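# Wrap the scarf around the doll's neck with crossed ends

## Task

Drape the scarf around the doll's neck so that both of its ends cross over the doll's front, with each end reaching well across to the opposite side. The doll must still be sitting upright at the end, and the robot must have released the scarf and pulled away.

## Robot and tools

ROBOT. Two arms, left_arm and right_arm, each with six joints plus a parallel gripper. Joint order, used everywhere (rows, results): waist, shoulder, elbow, wrist pitch, wrist yaw, wrist roll. Stated joint ranges in rad: waist -2.618 to 3.054, shoulder 0.000 to 3.142, elbow 0.000 to 3.142, wrist pitch -1.571 to 1.571, wrist yaw -1.571 to 1.571, wrist roll -2.094 to 2.094. True ends may differ by up to 0.059 rad either way. Fingers point along the gripper's +z axis and separate along its y axis.

FRAME. All reported hand positions (metres) and quaternions (w,x,y,z) use the scene frame: origin at table-top height, halfway between the two arms' nominal bases; +x reaches out over the table, +z is up, left_arm sits on the +y side (this is not the same as left or right in a picture). Real bases are offset from nominal; a BASES line, if present, gives calibrated positions. Reported hand poses can be a few cm off, more at long reach. end_effector_position is the point between the pads, about 1 cm short of the fingertips.

ROW FORMAT. Every moving command uses rows of 14 numbers, each in [-1, 1], always for both arms: left_arm's 6 joint values then its opening, then right_arm's 6 joint values then its opening. Joint values are offsets, not poses: they count from the Joint targets shown in the latest result (in execute_actions, from the targets at the start of each action). Scale: 1.0 equals 2.224 rad for waist, shoulder and elbow, and 8.485 rad for the three wrist joints. A 0 keeps a joint at its target. The opening is absolute: +1 fully open, -1 closed; to leave a gripper unchanged, resend its current command (see Tool commands), since 0 means half open.

execute_actions(actions, cameras). actions is a list of actions; each action is a list of up to 15 rows, one row per 1/30 s step; a short action repeats its last row to fill 15 steps. Every row in an action counts from the same starting targets, so repeating an offset in a later action moves further. An action asking any joint to go more than 0.059 rad outside its range is rejected for both arms; a malformed first action or an out-of-range first action rejects the whole call. An empty list just reports state and images. cameras: list of names (cam_high, cam_low, cam_left_wrist, cam_right_wrist), [] for none, omitted/null/["all"] for all.

move(target, speed, blend, opening_speed, blocking, cameras). target is one 14-number row or a list of up to 15 rows, each an offset from the current Joint targets (not from the previous row). All joints move together, so the hand follows a curve, with no collision avoidance. speed: rad/s of the joint with the farthest to go, 0.01 to 12.57, default 0.5; one value or one per target. blend: rad of corner rounding per target, default 0. opening_speed: gripper command rate per second on the -1..1 scale, at least 0.2; use a low value when closing on soft things. blocking=false returns early while the move runs. The result adds a move: line: done, off_target (resting more than 0.035 rad from target), moving, held, or fault, plus limits=held if steps were withheld. Done does not mean nothing was touched.

wait(seconds 0 to 10, cameras): lets time pass holding commands. stop(cameras): brakes a running move. zoom_image(camera, region [x0, y0, x1, y1] in pixels, at most 504 by 504, origin top-left): enlarges part of that camera's latest image. finished_scene(scene): ends the current scene, given its number; irreversible.

MOTION LIMITS. Each step a joint target may lead its measured angle by at most 0.339 rad (waist, shoulder, elbow) or 2.2 rad (wrists). If targets would put a gripper over 200 mm from where it is, that arm's targets are pulled back. Big offsets may need several actions; tiny ones may not start.

RESULTS. Joint positions and Joint velocities: per arm, six joints (rad, rad/s) then finger gap (m; 0.094 fully open). Joint targets: the base for your next offsets. grip_measured: opening on the command scale, reading up to ~2.7 mm wide when empty. grip_effort_nm: gripper motor effort, negative closing; not a pad force. Joint torques include the arm's weight; joints 1-3 wrap at ±28 N m. "joint sent to its limit" means a joint was stopped at its end; "joint command not followed" means the clearance check altered targets. Action calls also list joint positions at some steps. MOTOR HOT appears at 75 °C; at 90 °C an OVER-TEMPERATURE FAULT folds that arm away for the rest of the scene; at 100 °C it drops.

CAMERAS. Four 896x504 images: cam_high (overhead), cam_low (front, low), cam_left_wrist and cam_right_wrist (on the hands). Calibration may be slightly off; wrist views can lag during motion.

AVOID. Knocking the doll over or anything off the table; releasing the scarf while it swings; fast impacts or hard shoving; arms striking or squeezing each other (including one gripper closing on the other's fingers); holding a stretched-out pose or pushing at an unreachable target for long, which heats motors. To stop an arm pressing, command its targets back past its measured positions. Loose objects may get nudged by outside disturbances now and then, so recheck before finishing. Release with an opening well above grip_measured, then withdraw both arms.

Each tool is called as name(argument=value, ...), one argument or row to a line, values as JSON.

## Session

execute_actions(
  actions=[],
)

Scene clock: 0.00 s.
left_arm: end_effector_position=(+0.3780, +0.3223, +0.1259) grip_measured=+1.000 grip_effort_nm=n/a end_effector_quat_wxyz=(+0.591, -0.009, +0.806, -0.024) | right_arm: end_effector_position=(+0.3877, -0.2974, +0.1151) grip_measured=+1.000 grip_effort_nm=n/a end_effector_quat_wxyz=(+0.569, +0.061, +0.820, -0.028)
Joint positions: left_arm=[0.044 1.546 0.408 0.832 0.073 -0.028 0.094] | right_arm=[0.027 1.49 0.339 0.79 0.098 0.062 0.094]
Joint velocities: within noise
Joint torques (N m): no reading
Motor temperatures (°C): left_arm=[29 40 36 37 33 32 35] | right_arm=[36 40 41 38 32 31 30]
Heat: left arm: 40 °C; right arm: 41 °C.
Joint targets: left_arm=[0.044 1.544 0.411 0.823 0.073 -0.028] | right_arm=[0.027 1.484 0.346 0.793 0.099 0.061]
Tool commands: left_gripper/opening=+1.0 right_gripper/opening=+1.0

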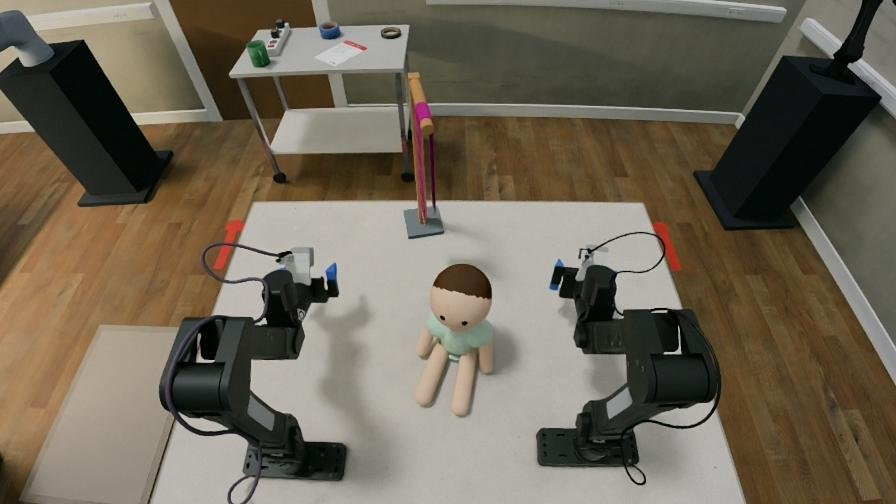

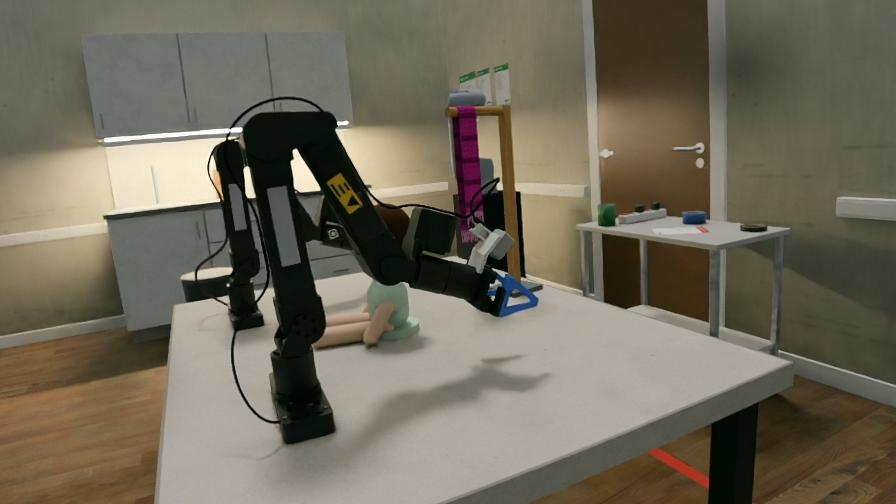

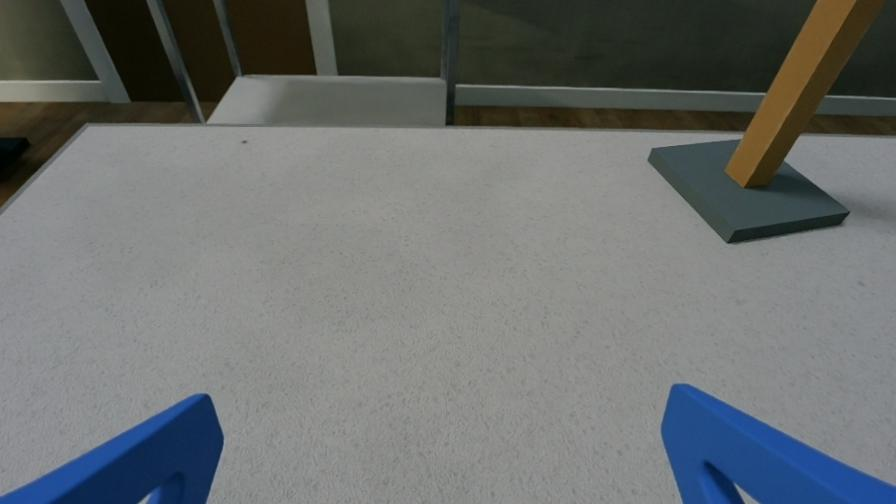

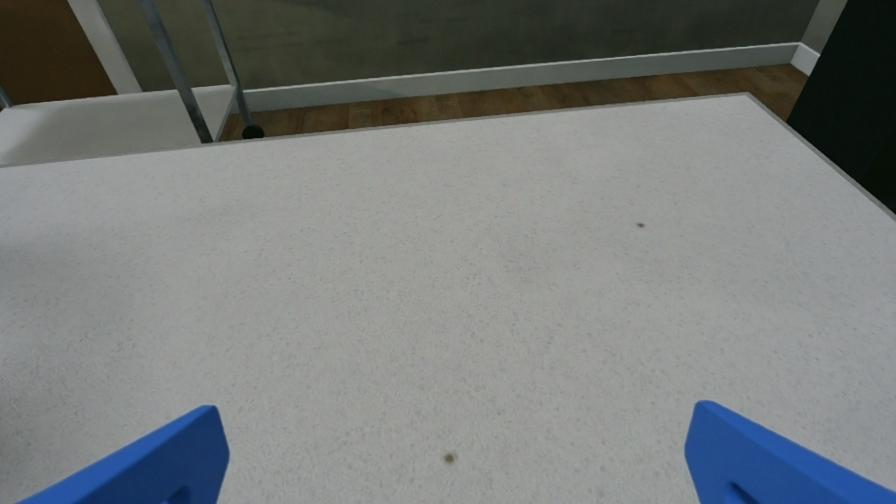

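zoom_image(
  camera="cam_high",
  region=[370, 50, 530, 250],
)

zoom_image(
  camera="cam_low",
  region=[400, 60, 580, 320],
)

zoom_image(
  camera="cam_high",
  region=[380, 240, 540, 430],
)

Scaled by 2.520 from the camera's 896x504 image, which has a finer 1280x720 frame.

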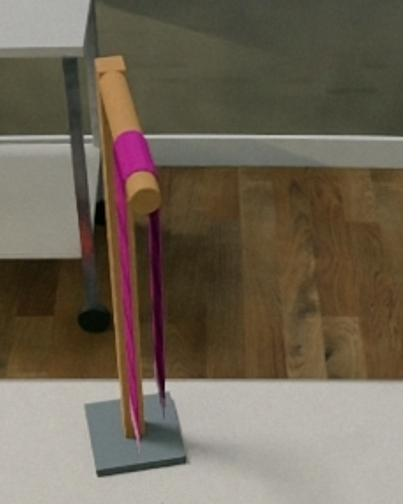

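Scaled by 1.938 from the camera's 896x504 image, which has a finer 1280x720 frame.

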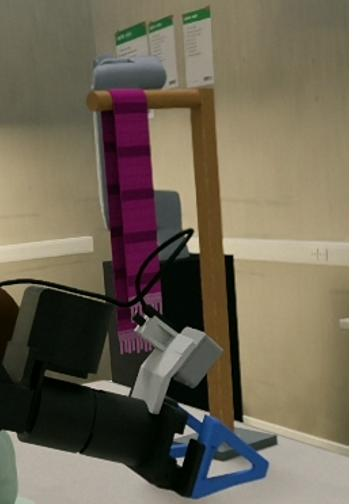

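Scaled by 2.653 from the camera's 896x504 image, which has a finer 1280x720 frame.

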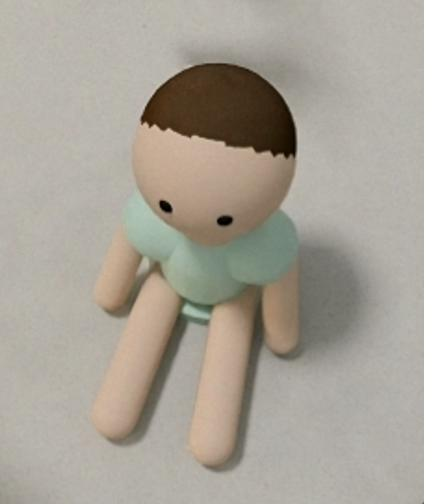

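move(
  target=[0,-0.110,0.265,-0.0617,0,0,1,0,-0.083,0.294,-0.058,0,0,1],
  speed=0.8,
)

move(
  target=[0,0,0,-0.0943,0,0,1,0,0,0,-0.0943,0,0,1],
  speed=0.9,
)

Scene clock: 34.67 s.
left_arm: end_effector_position=(+0.4210, +0.3243, +0.3708) grip_measured=+1.000 grip_effort_nm=0.017 end_effector_quat_wxyz=(+0.708, -0.001, +0.706, -0.019) | right_arm: end_effector_position=(+0.4540, -0.2986, +0.3689) grip_measured=+1.000 grip_effort_nm=0.007 end_effector_quat_wxyz=(+0.702, +0.063, +0.709, -0.020)
Joint positions: left_arm=[0.044 1.305 0.989 0.32 0.073 -0.028 0.094] | right_arm=[0.027 1.312 0.986 0.312 0.098 0.062 0.094]
Joint velocities: within noise
Joint torques (N m): left_arm=[0.09 -5.27 9.54 1.82 0.02 0.02] | right_arm=[-0.03 -5.75 8.94 2.02 0 -0.01]
Motor temperatures (°C): left_arm=[29 42 39 43 33 32 34] | right_arm=[36 41 44 45 32 31 30]
Heat: left arm: 43 °C; right arm: 45 °C.
Joint targets: left_arm=[0.044 1.299 1.000 0.299 0.073 -0.028] | right_arm=[0.027 1.299 1.000 0.301 0.099 0.061]
move: done
camera_calibration:
cam_left_wrist: T_world_to_cam=[[-0.0246109, -0.999669, 0.0074922, 0.331924], [-0.428611, 0.00378068, -0.903481, 0.551105], [0.903154, -0.0254467, -0.428562, -0.129584], [0, 0, 0, 1]] pos_world=[0.361413, 0.326433, 0.439891]
cam_right_wrist: T_world_to_cam=[[-0.103025, -0.990947, -0.0860836, -0.213453], [-0.418513, 0.121696, -0.900021, 0.598112], [0.902349, -0.0566972, -0.427262, -0.182789], [0, 0, 0, 1]] pos_world=[0.393266, -0.294672, 0.44184]

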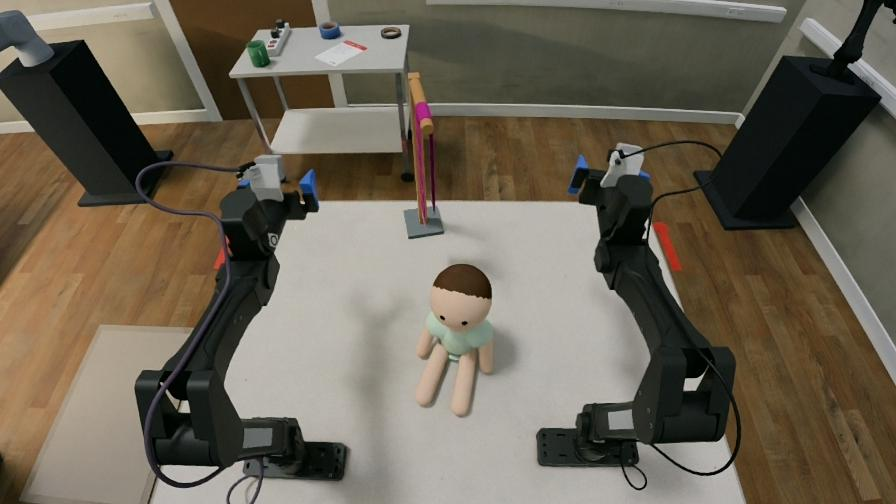

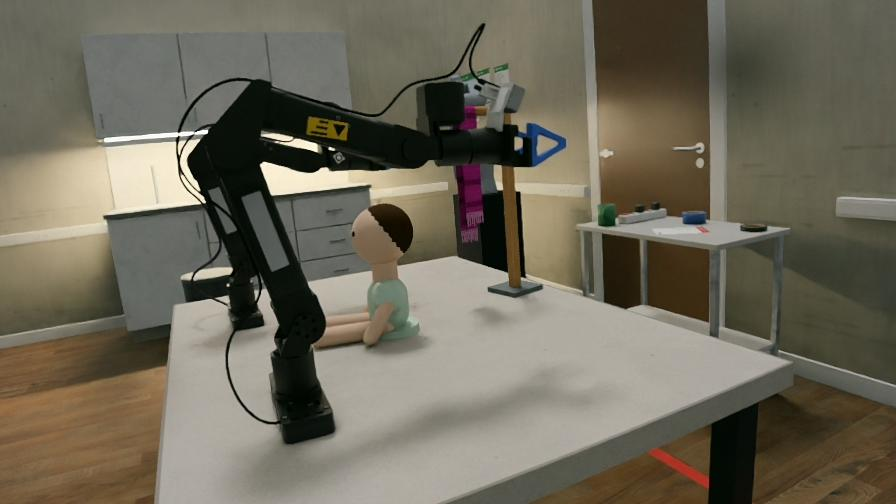

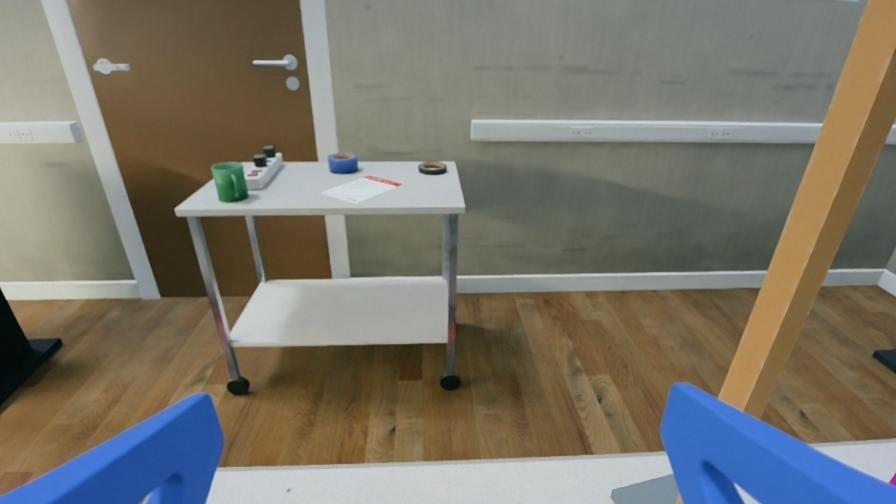

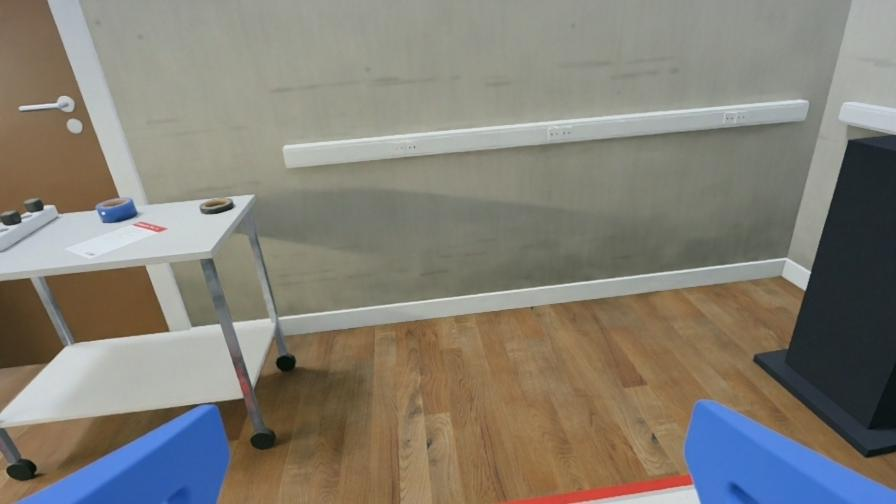

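Scene clock: 36.40 s.
left_arm: end_effector_position=(+0.3458, +0.3208, +0.1919) grip_measured=+1.000 grip_effort_nm=0.022 end_effector_quat_wxyz=(+0.376, -0.021, +0.926, -0.030) | right_arm: end_effector_position=(+0.3760, -0.2972, +0.1921) grip_measured=+1.000 grip_effort_nm=0.012 end_effector_quat_wxyz=(+0.369, +0.055, +0.927, -0.038)
Joint positions: left_arm=[0.044 1.305 0.989 -0.484 0.073 -0.028 0.094] | right_arm=[0.027 1.312 0.986 -0.489 0.098 0.062 0.094]
Joint velocities: within noise
Joint torques (N m): left_arm=[-0.02 -4.92 9.02 1.48 0.02 0.02] | right_arm=[-0.05 -5.41 8.55 1.6 0.03 -0.01]
Motor temperatures (°C): left_arm=[29 42 39 43 33 32 34] | right_arm=[36 41 45 44 32 31 30]
Heat: left arm: 43 °C; right arm: 45 °C.
Joint targets: left_arm=[0.044 1.299 1.000 -0.501 0.073 -0.028] | right_arm=[0.027 1.299 1.000 -0.499 0.099 0.061]
move: done
camera_calibration:
cam_left_wrist: T_world_to_cam=[[0.00266516, -0.998385, 0.0567537, 0.308547], [-0.947556, -0.0206587, -0.318921, 0.432337], [0.319579, -0.0529273, -0.94608, 0.171459], [0, 0, 0, 1]] pos_world=[0.354047, 0.326055, 0.282585]
cam_right_wrist: T_world_to_cam=[[-0.138956, -0.990298, 0.0011271, -0.238383], [-0.936837, 0.131085, -0.324273, 0.49326], [0.320979, -0.0461155, -0.945963, 0.13354], [0, 0, 0, 1]] pos_world=[0.386117, -0.294571, 0.286543]

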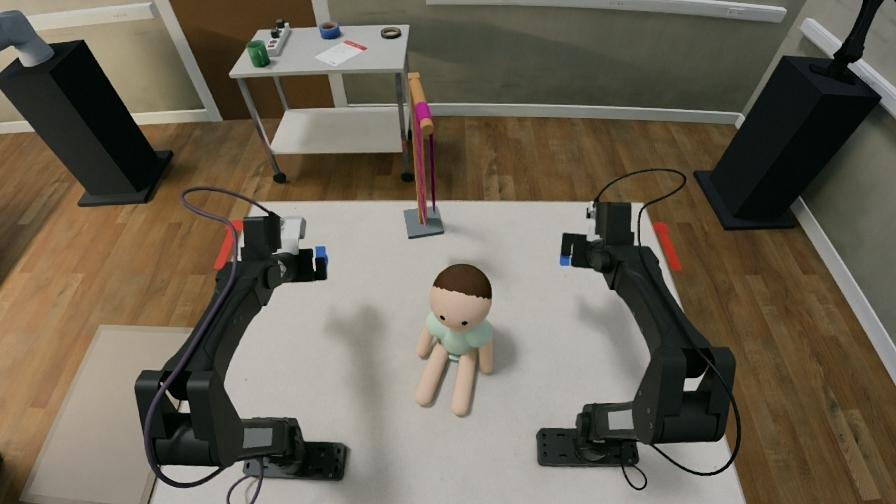

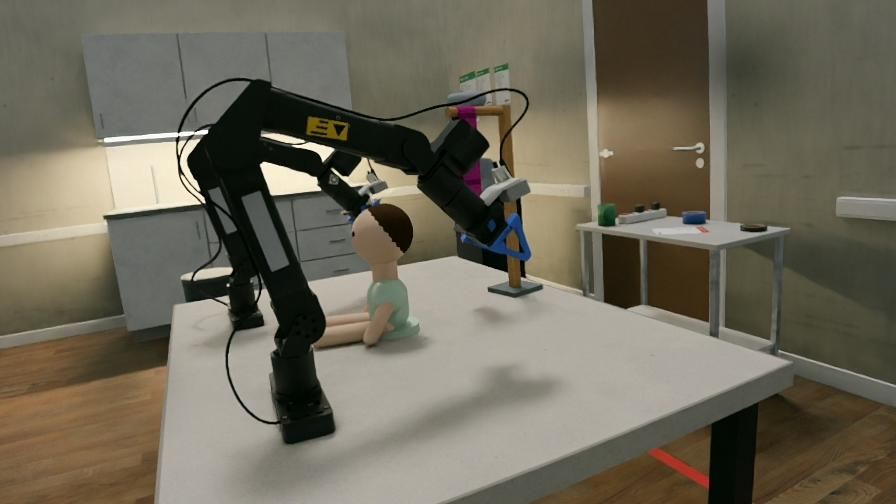

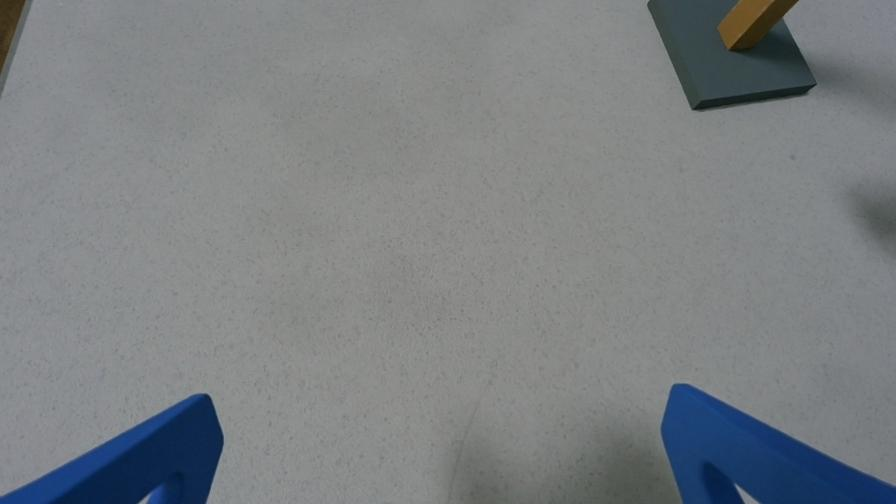

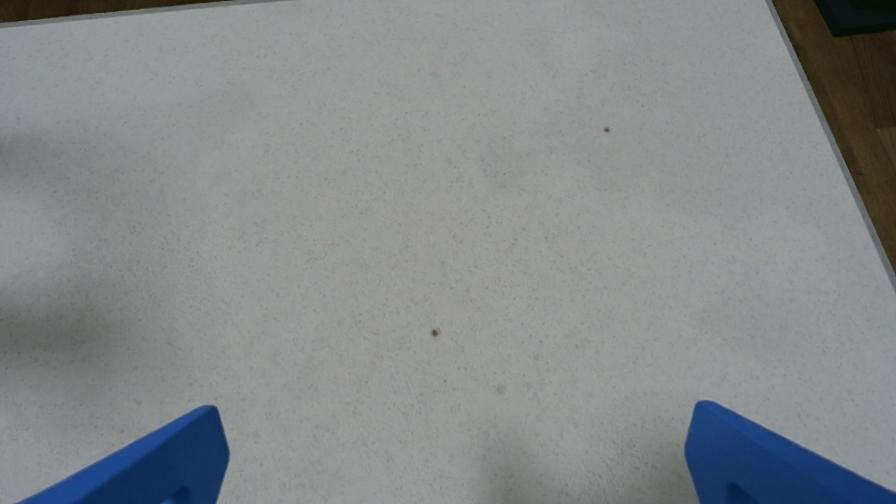

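move(
  target=[-0.270,0.2316,-0.1147,0.1615,-0.0271,0.0033,0.2,0,0,0,0,0,0,1],
  speed=0.8,
)

Scene clock: 72.10 s.
left_arm: end_effector_position=(+0.4091, +0.0772, +0.1695) grip_measured=+0.202 grip_effort_nm=-0.071 end_effector_quat_wxyz=(+0.634, +0.160, +0.747, -0.124) | right_arm: end_effector_position=(+0.3758, -0.2972, +0.1919) grip_measured=+1.000 grip_effort_nm=0.007 end_effector_quat_wxyz=(+0.369, +0.055, +0.927, -0.038)
Joint positions: left_arm=[-0.554 1.795 0.757 0.869 -0.145 -0.006 0.056] | right_arm=[0.027 1.312 0.986 -0.491 0.098 0.062 0.094]
Joint velocities: within noise
Joint torques (N m): left_arm=[-0.24 -6.37 5.72 1.97 -0.18 0.08] | right_arm=[-0.03 -5.41 8.58 1.57 0.03 -0.01]
Motor temperatures (°C): left_arm=[29 42 44 42 33 32 34] | right_arm=[36 42 47 42 32 31 30]
Heat: left arm: 44 °C; right arm: 47 °C.
Joint targets: left_arm=[-0.557 1.814 0.745 0.870 -0.157 0.000] | right_arm=[0.027 1.299 1.000 -0.499 0.099 0.061]
move: done
camera_calibration:
cam_left_wrist: T_world_to_cam=[[-0.397668, -0.916738, -0.0381097, 0.240006], [-0.516158, 0.257856, -0.816756, 0.366592], [0.758578, -0.305127, -0.575723, -0.105775], [0, 0, 0, 1]] pos_world=[0.364901, 0.0932202, 0.247666]
cam_right_wrist: T_world_to_cam=[[-0.139019, -0.990289, 0.00122039, -0.238396], [-0.937339, 0.131188, -0.322778, 0.492862], [0.319483, -0.0460161, -0.946474, 0.134038], [0, 0, 0, 1]] pos_world=[0.386015, -0.294571, 0.286239]

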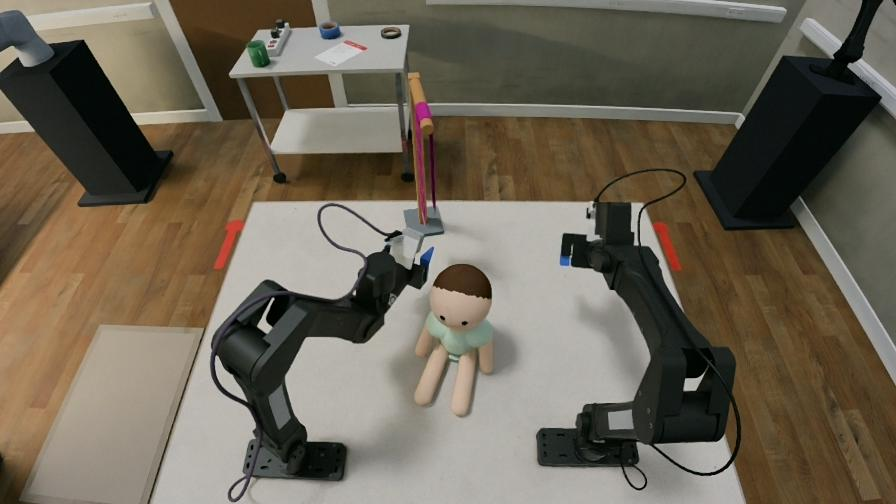

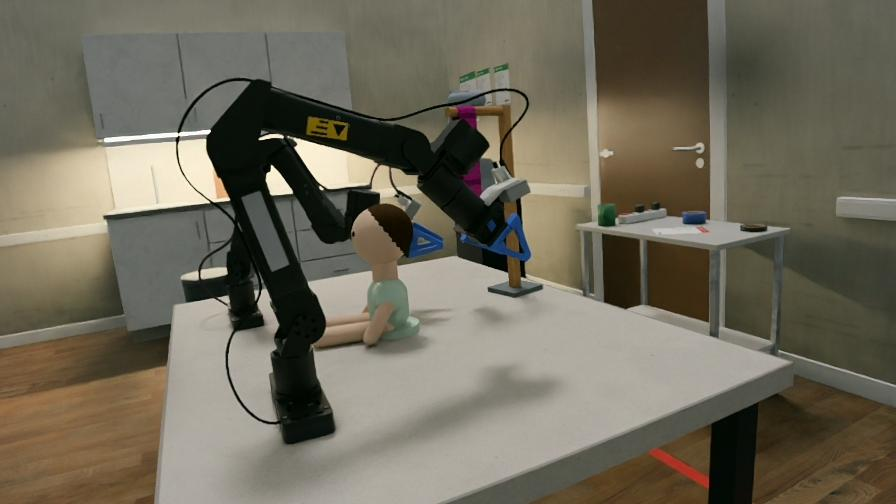

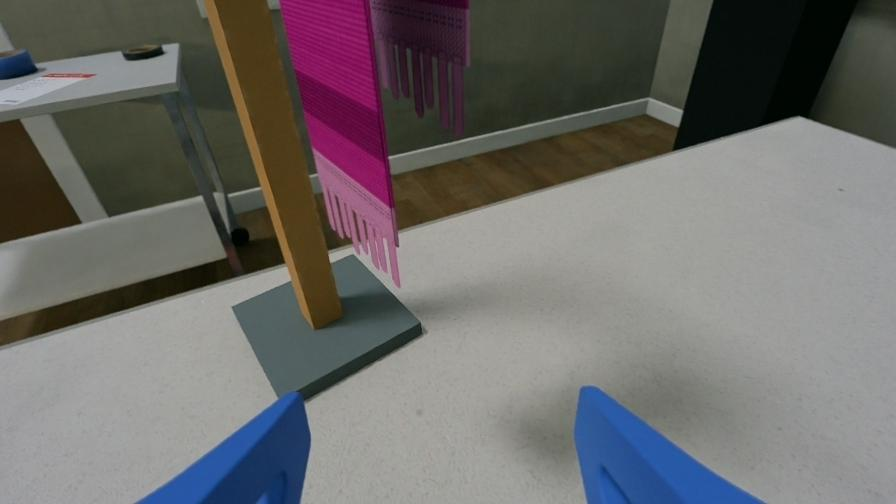

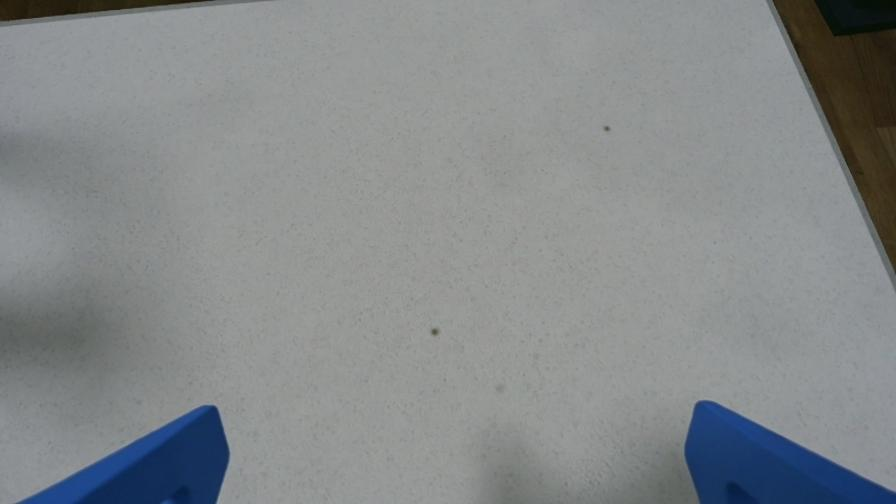

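zoom_image(
  camera="cam_high",
  region=[360, 180, 500, 330],
)

Scaled by 3.360 from the camera's 896x504 image, which has a finer 1280x720 frame.

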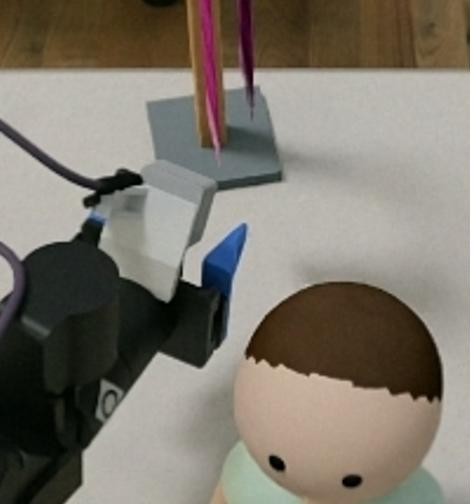

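move(
  target=[0.045,0.0881,0.192,-0.0273,0.0118,0,0.3,0,0,0,0,0,0,1],
  speed=0.4,
  cameras=["cam_high","cam_left_wrist","cam_low"],
)

Scene clock: 97.83 s.
left_arm: end_effector_position=(+0.4957, +0.0695, +0.1936) grip_measured=+0.298 grip_effort_nm=0.100 end_effector_quat_wxyz=(+0.632, +0.151, +0.750, -0.123) | right_arm: end_effector_position=(+0.3757, -0.2972, +0.1918) grip_measured=+1.000 grip_effort_nm=0.007 end_effector_quat_wxyz=(+0.368, +0.055, +0.927, -0.038)
Joint positions: left_arm=[-0.464 1.981 1.151 0.658 -0.069 -0.006 0.061] | right_arm=[0.027 1.312 0.986 -0.491 0.098 0.062 0.094]
Joint velocities: within noise
Joint torques (N m): left_arm=[0.51 -7.9 9.26 1.83 0.08 0.07] | right_arm=[-0.03 -5.42 8.58 1.57 0.03 -0.01]
Motor temperatures (°C): left_arm=[29 43 40 47 33 32 34] | right_arm=[35 42 47 42 32 31 29]
Heat: left arm: 47 °C; right arm: 47 °C.
Joint targets: left_arm=[-0.456 2.010 1.172 0.638 -0.057 0.000] | right_arm=[0.027 1.299 1.000 -0.499 0.099 0.061]
move: done
camera_calibration:
cam_left_wrist: T_world_to_cam=[[-0.384013, -0.922961, -0.0260071, 0.259649], [-0.527101, 0.242261, -0.814539, 0.438968], [0.758089, -0.299085, -0.579525, -0.159363], [0, 0, 0, 1]] pos_world=[0.4519, 0.0856381, 0.271954]
Images, in order (width x height): cam_high 896x504, cam_low 896x504, cam_left_wrist 896x504.

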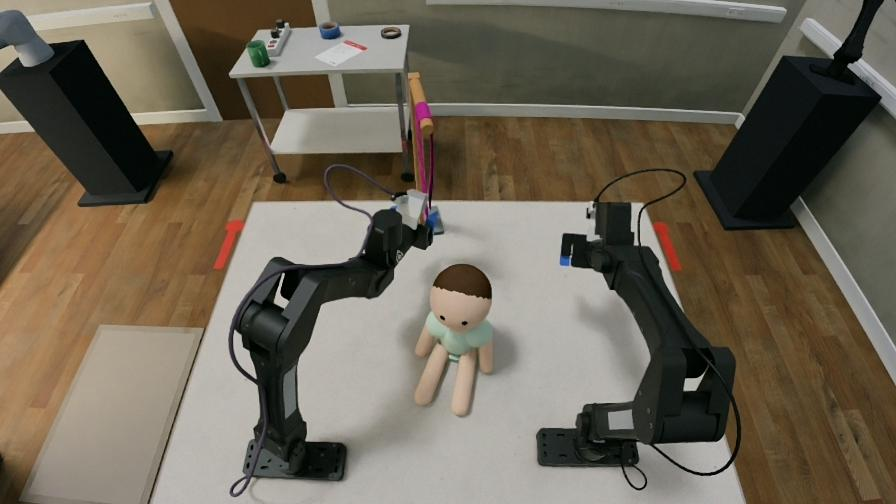

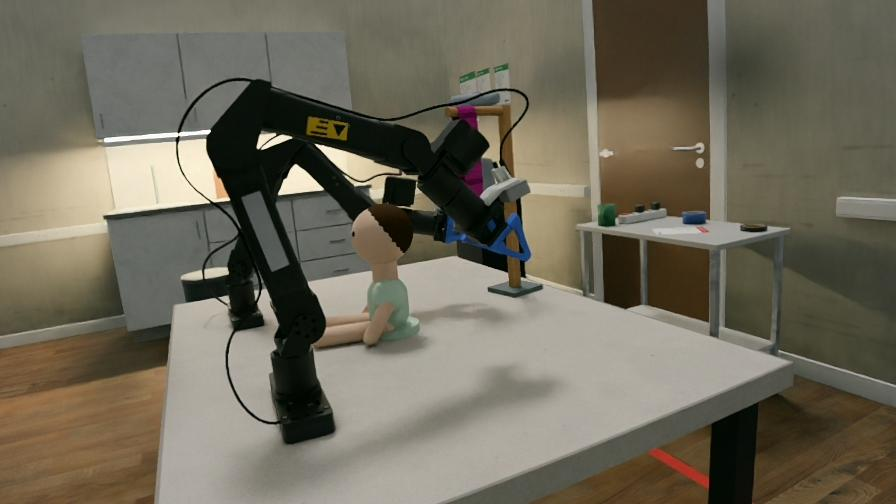

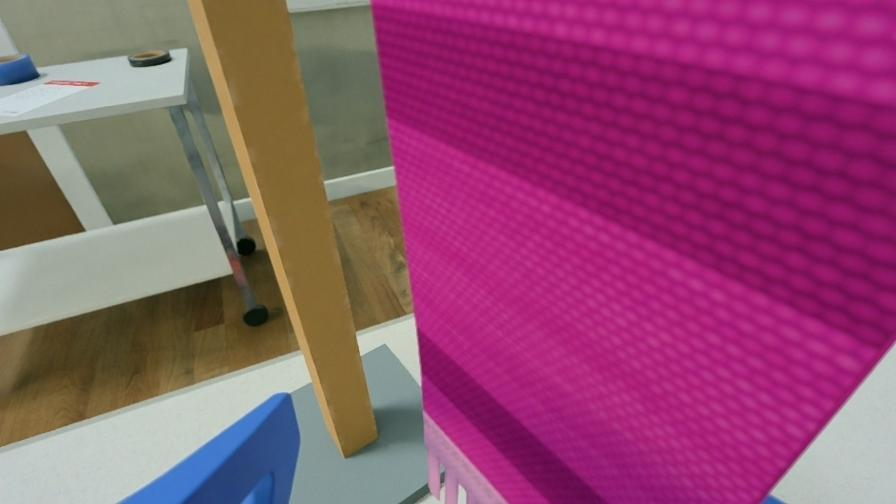

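move(
  target=[0,0,0,0,0,0,-1,0,0,0,0,0,0,1],
  opening_speed=1.0,
  cameras=["cam_high","cam_left_wrist"],
)

Scene clock: 103.90 s.
left_arm: end_effector_position=(+0.4956, +0.0693, +0.1933) grip_measured=-0.990 grip_effort_nm=-0.530 end_effector_quat_wxyz=(+0.632, +0.151, +0.750, -0.123) | right_arm: end_effector_position=(+0.3757, -0.2972, +0.1918) grip_measured=+1.000 grip_effort_nm=0.007 end_effector_quat_wxyz=(+0.368, +0.055, +0.927, -0.038)
Joint positions: left_arm=[-0.464 1.981 1.151 0.657 -0.067 -0.006 0] | right_arm=[0.027 1.312 0.986 -0.491 0.098 0.062 0.094]
Joint velocities: within noise
Joint torques (N m): left_arm=[0.65 -7.82 9.25 1.83 0.1 0.08] | right_arm=[-0.02 -5.41 8.55 1.57 0.03 -0.01]
Motor temperatures (°C): left_arm=[29 44 41 46 33 32 34] | right_arm=[35 42 47 42 32 31 29]
Heat: left arm: 46 °C; right arm: 47 °C.
Joint targets: left_arm=[-0.456 2.010 1.172 0.638 -0.057 0.000] | right_arm=[0.027 1.299 1.000 -0.499 0.099 0.061]
move: done
camera_calibration:
cam_left_wrist: T_world_to_cam=[[-0.385067, -0.922528, -0.0257923, 0.259837], [-0.527735, 0.243034, -0.813899, 0.438896], [0.757113, -0.299794, -0.580434, -0.15879], [0, 0, 0, 1]] pos_world=[0.451897, 0.085436, 0.271752]
Images, in order (width x height): cam_high 896x504, cam_left_wrist 896x504.

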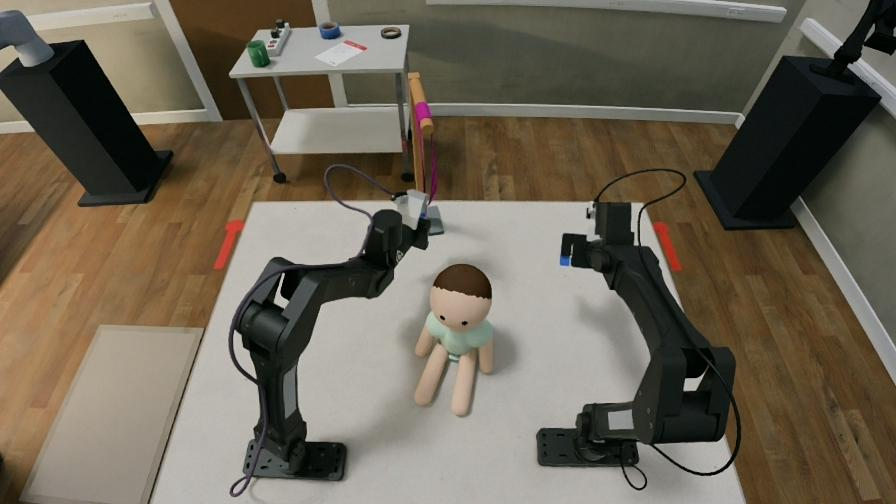

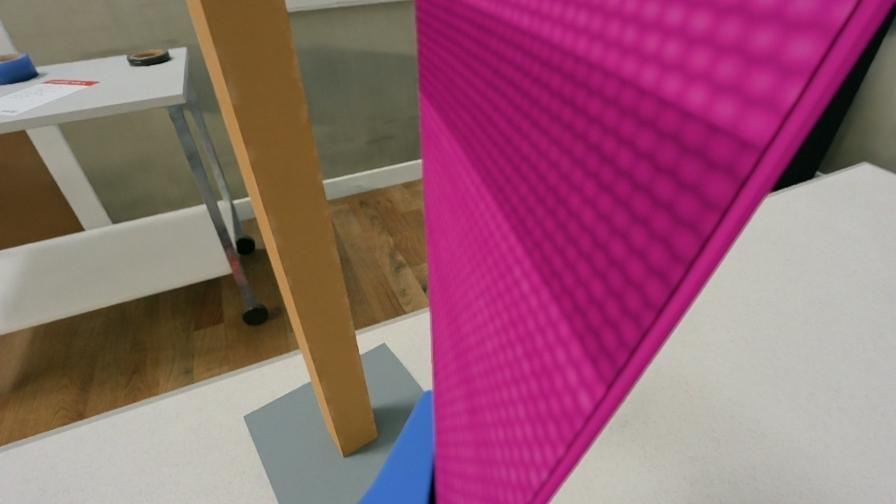

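move(
  target=[0.116,-0.0877,-0.0544,-0.0087,0.0305,0,-1,0.1308,0.146,-0.0477,0.1213,-0.0685,-0.0071,0.3],
  speed=0.4,
)

Scene clock: 117.47 s.
left_arm: end_effector_position=(+0.5019, +0.1727, +0.2122) grip_measured=-0.990 grip_effort_nm=-0.530 end_effector_quat_wxyz=(+0.622, +0.135, +0.759, -0.139) | right_arm: end_effector_position=(+0.4437, -0.0668, +0.2454) grip_measured=+0.302 grip_effort_nm=-0.100 end_effector_quat_wxyz=(+0.587, -0.244, +0.725, +0.266)
Joint positions: left_arm=[-0.206 1.845 1.068 0.584 0.19 -0.006 0] | right_arm=[0.315 1.608 0.901 0.515 -0.474 0.013 0.061]
Joint velocities: within noise
Joint torques (N m): left_arm=[0.7 -11.37 6.39 1.79 0.18 0.09] | right_arm=[0.25 -5.67 6.49 2.21 -0.13 -0.14]
Motor temperatures (°C): left_arm=[29 47 43 45 33 32 34] | right_arm=[35 42 47 43 32 31 29]
Heat: left arm: 47 °C; right arm: 47 °C.
Joint targets: left_arm=[-0.199 1.815 1.051 0.564 0.202 0.000] | right_arm=[0.318 1.624 0.894 0.530 -0.482 0.001]
move: done
camera_calibration:
cam_left_wrist: T_world_to_cam=[[-0.380545, -0.924503, 0.021906, 0.346201], [-0.556457, 0.210001, -0.8039, 0.450452], [0.738608, -0.31811, -0.594361, -0.106204], [0, 0, 0, 1]] pos_world=[0.460845, 0.191684, 0.291411]
cam_right_wrist: T_world_to_cam=[[0.670817, -0.730558, -0.127633, -0.311196], [-0.487429, -0.304606, -0.818308, 0.43645], [0.558943, 0.611147, -0.56043, 0.0165934], [0, 0, 0, 1]] pos_world=[0.412219, -0.104542, 0.326731]

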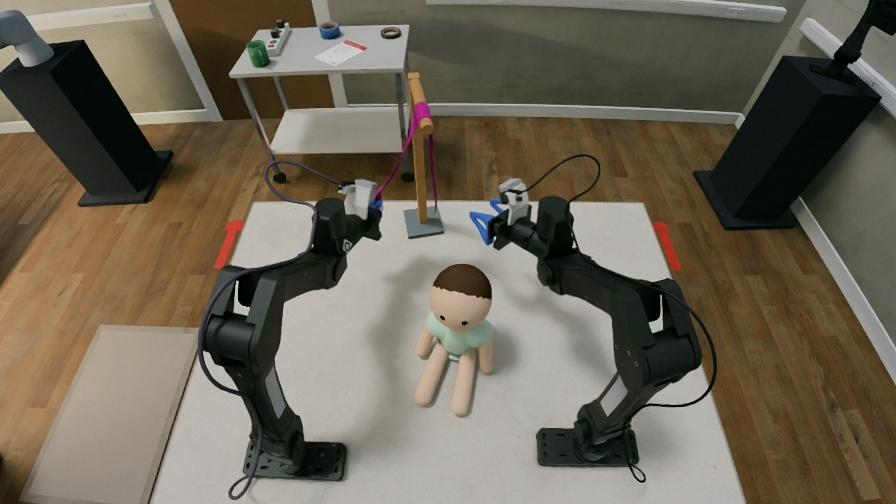

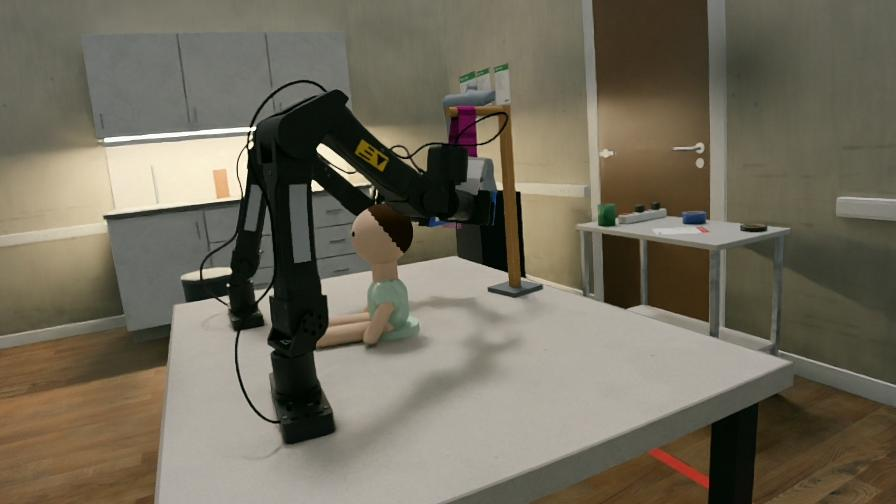

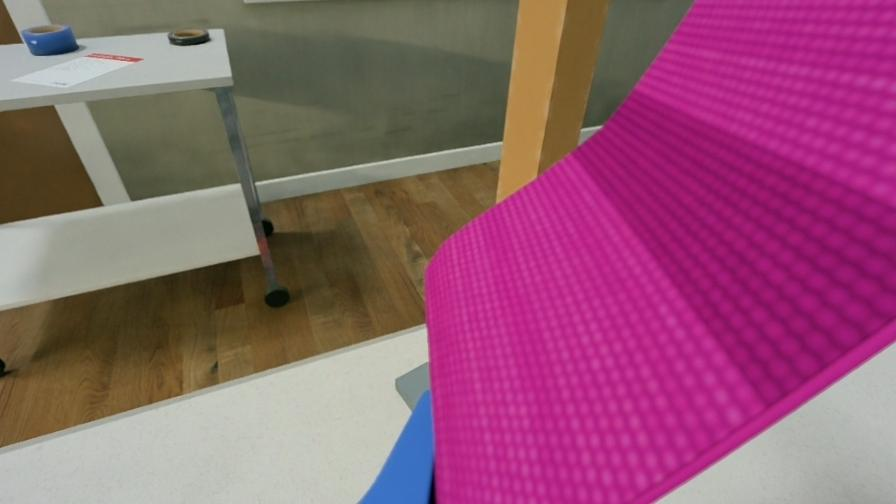

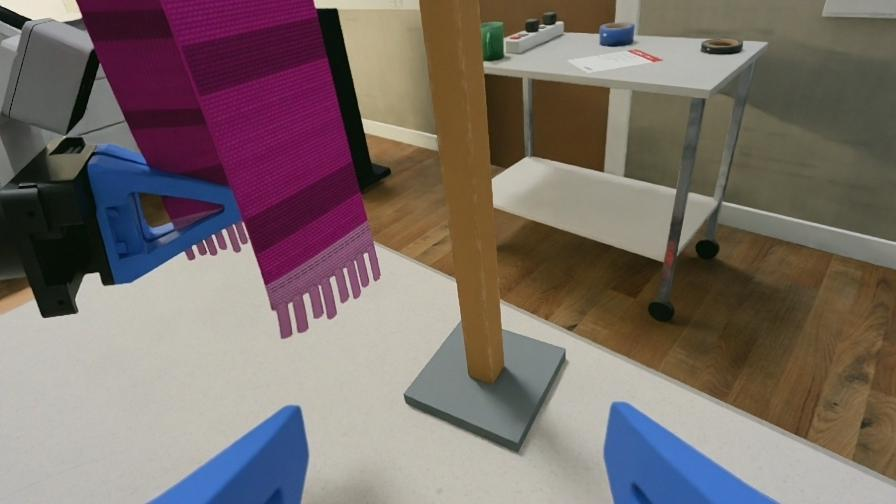

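move(
  target=[0,0,0,0,0,0,-1,0.0877,0.0778,0.1353,-0.0151,0.0230,0,0.6],
  speed=0.3,
  cameras=["cam_high","cam_left_wrist","cam_right_wrist"],
)

Scene clock: 133.83 s.
left_arm: end_effector_position=(+0.5018, +0.1726, +0.2120) grip_measured=-0.990 grip_effort_nm=-0.535 end_effector_quat_wxyz=(+0.622, +0.135, +0.759, -0.139) | right_arm: end_effector_position=(+0.4668, +0.0185, +0.2601) grip_measured=+0.598 grip_effort_nm=0.110 end_effector_quat_wxyz=(+0.583, -0.262, +0.724, +0.259)
Joint positions: left_arm=[-0.206 1.845 1.068 0.583 0.19 -0.006 0] | right_arm=[0.512 1.776 1.169 0.412 -0.293 0.013 0.075]
Joint velocities: within noise
Joint torques (N m): left_arm=[0.53 -11.43 6.2 1.79 0.14 0.08] | right_arm=[0.08 -7.06 9.63 2.01 0.04 -0.14]
Motor temperatures (°C): left_arm=[29 48 41 46 33 32 34] | right_arm=[35 42 46 44 32 31 29]
Heat: left arm: 48 °C; right arm: 46 °C.
Joint targets: left_arm=[-0.199 1.815 1.051 0.564 0.202 0.000] | right_arm=[0.513 1.797 1.195 0.402 -0.287 0.001]
move: done
camera_calibration:
cam_left_wrist: T_world_to_cam=[[-0.381249, -0.924207, 0.0221412, 0.34627], [-0.55696, 0.210507, -0.803419, 0.450329], [0.737865, -0.318635, -0.595002, -0.105592], [0, 0, 0, 1]] pos_world=[0.460743, 0.191583, 0.291309]
cam_right_wrist: T_world_to_cam=[[0.686647, -0.720614, -0.0960778, -0.27829], [-0.472604, -0.342039, -0.812191, 0.477918], [0.552414, 0.603095, -0.575426, -0.0331368], [0, 0, 0, 1]] pos_world=[0.435258, -0.0170883, 0.342355]
Images, in order (width x height): cam_high 896x504, cam_left_wrist 896x504, cam_right_wrist 896x504.

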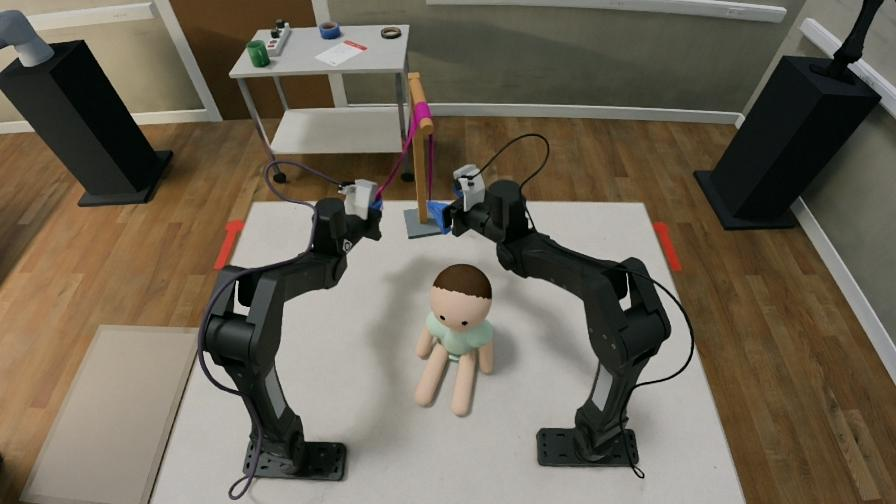

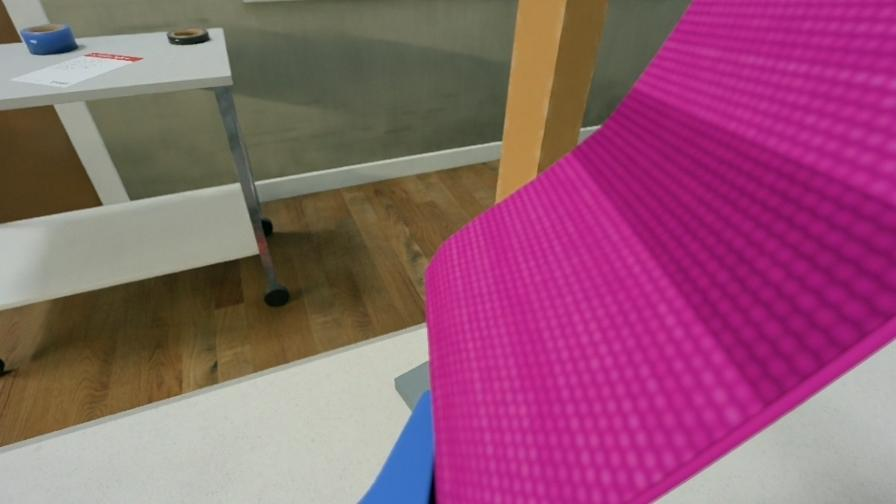

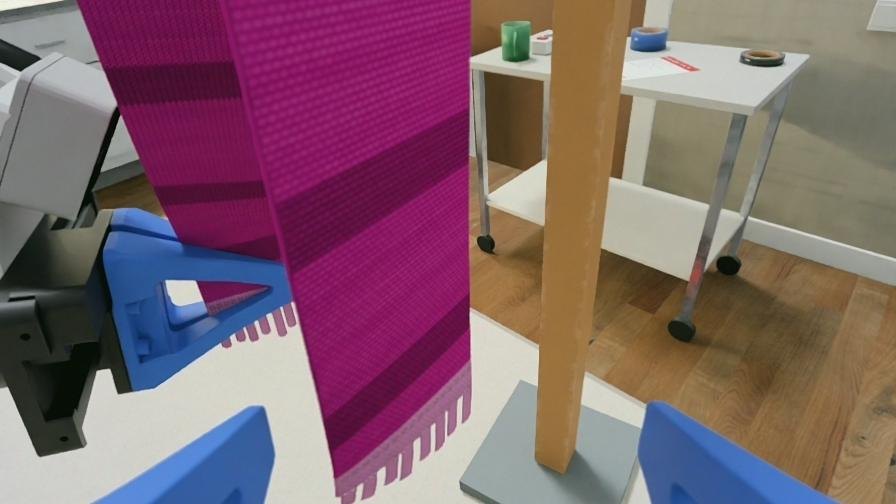

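move(
  target=[0,0,0,0,0,0,-1,0.0247,0.0211,0.0553,-0.009,0.0065,0,0.6],
  speed=0.3,
  cameras=["cam_high","cam_right_wrist"],
)

Scene clock: 140.87 s.
left_arm: end_effector_position=(+0.5018, +0.1726, +0.2120) grip_measured=-0.990 grip_effort_nm=-0.525 end_effector_quat_wxyz=(+0.622, +0.135, +0.759, -0.139) | right_arm: end_effector_position=(+0.4728, +0.0451, +0.2766) grip_measured=+0.598 grip_effort_nm=0.110 end_effector_quat_wxyz=(+0.585, -0.266, +0.723, +0.255)
Joint positions: left_arm=[-0.206 1.845 1.068 0.583 0.19 -0.006 0] | right_arm=[0.566 1.82 1.293 0.336 -0.238 0.013 0.075]
Joint velocities: within noise
Joint torques (N m): left_arm=[0.8 -11.4 6.41 1.84 0.13 0.1] | right_arm=[0.14 -7.39 9.7 2.02 0.02 -0.14]
Motor temperatures (°C): left_arm=[29 48 41 46 33 31 34] | right_arm=[35 42 47 45 32 31 29]
Heat: left arm: 48 °C; right arm: 47 °C.
Joint targets: left_arm=[-0.199 1.815 1.051 0.564 0.202 0.000] | right_arm=[0.568 1.844 1.318 0.326 -0.232 0.001]
move: done
camera_calibration:
cam_right_wrist: T_world_to_cam=[[0.687266, -0.721417, -0.0849875, -0.26497], [-0.466314, -0.34845, -0.813102, 0.500901], [0.556971, 0.598448, -0.575885, -0.0448345], [0, 0, 0, 1]] pos_world=[0.440653, 0.0102167, 0.358945]
Images, in order (width x height): cam_high 896x504, cam_right_wrist 896x504.

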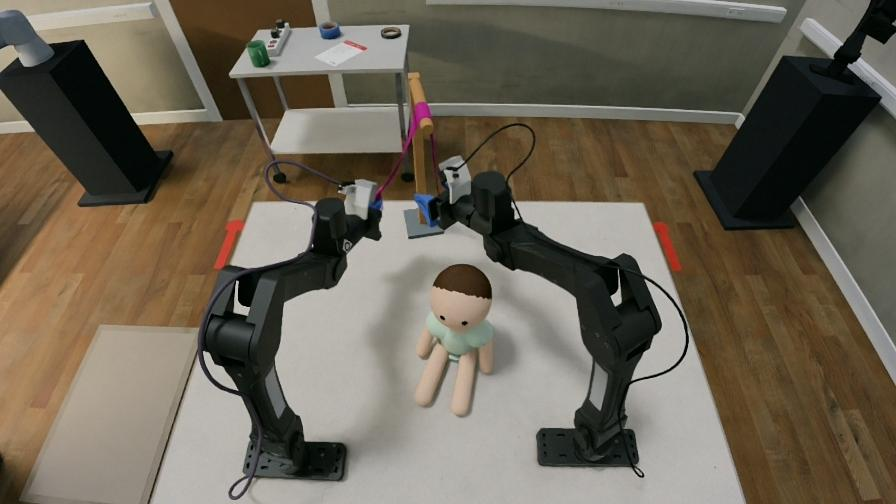

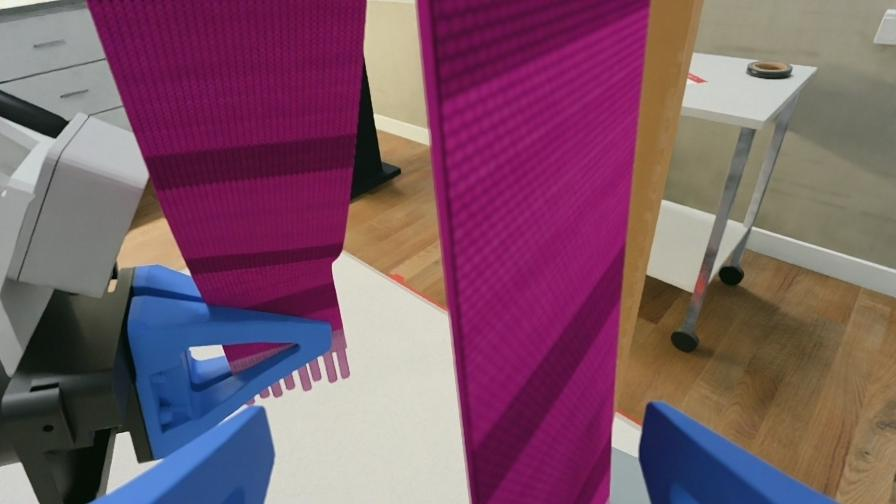

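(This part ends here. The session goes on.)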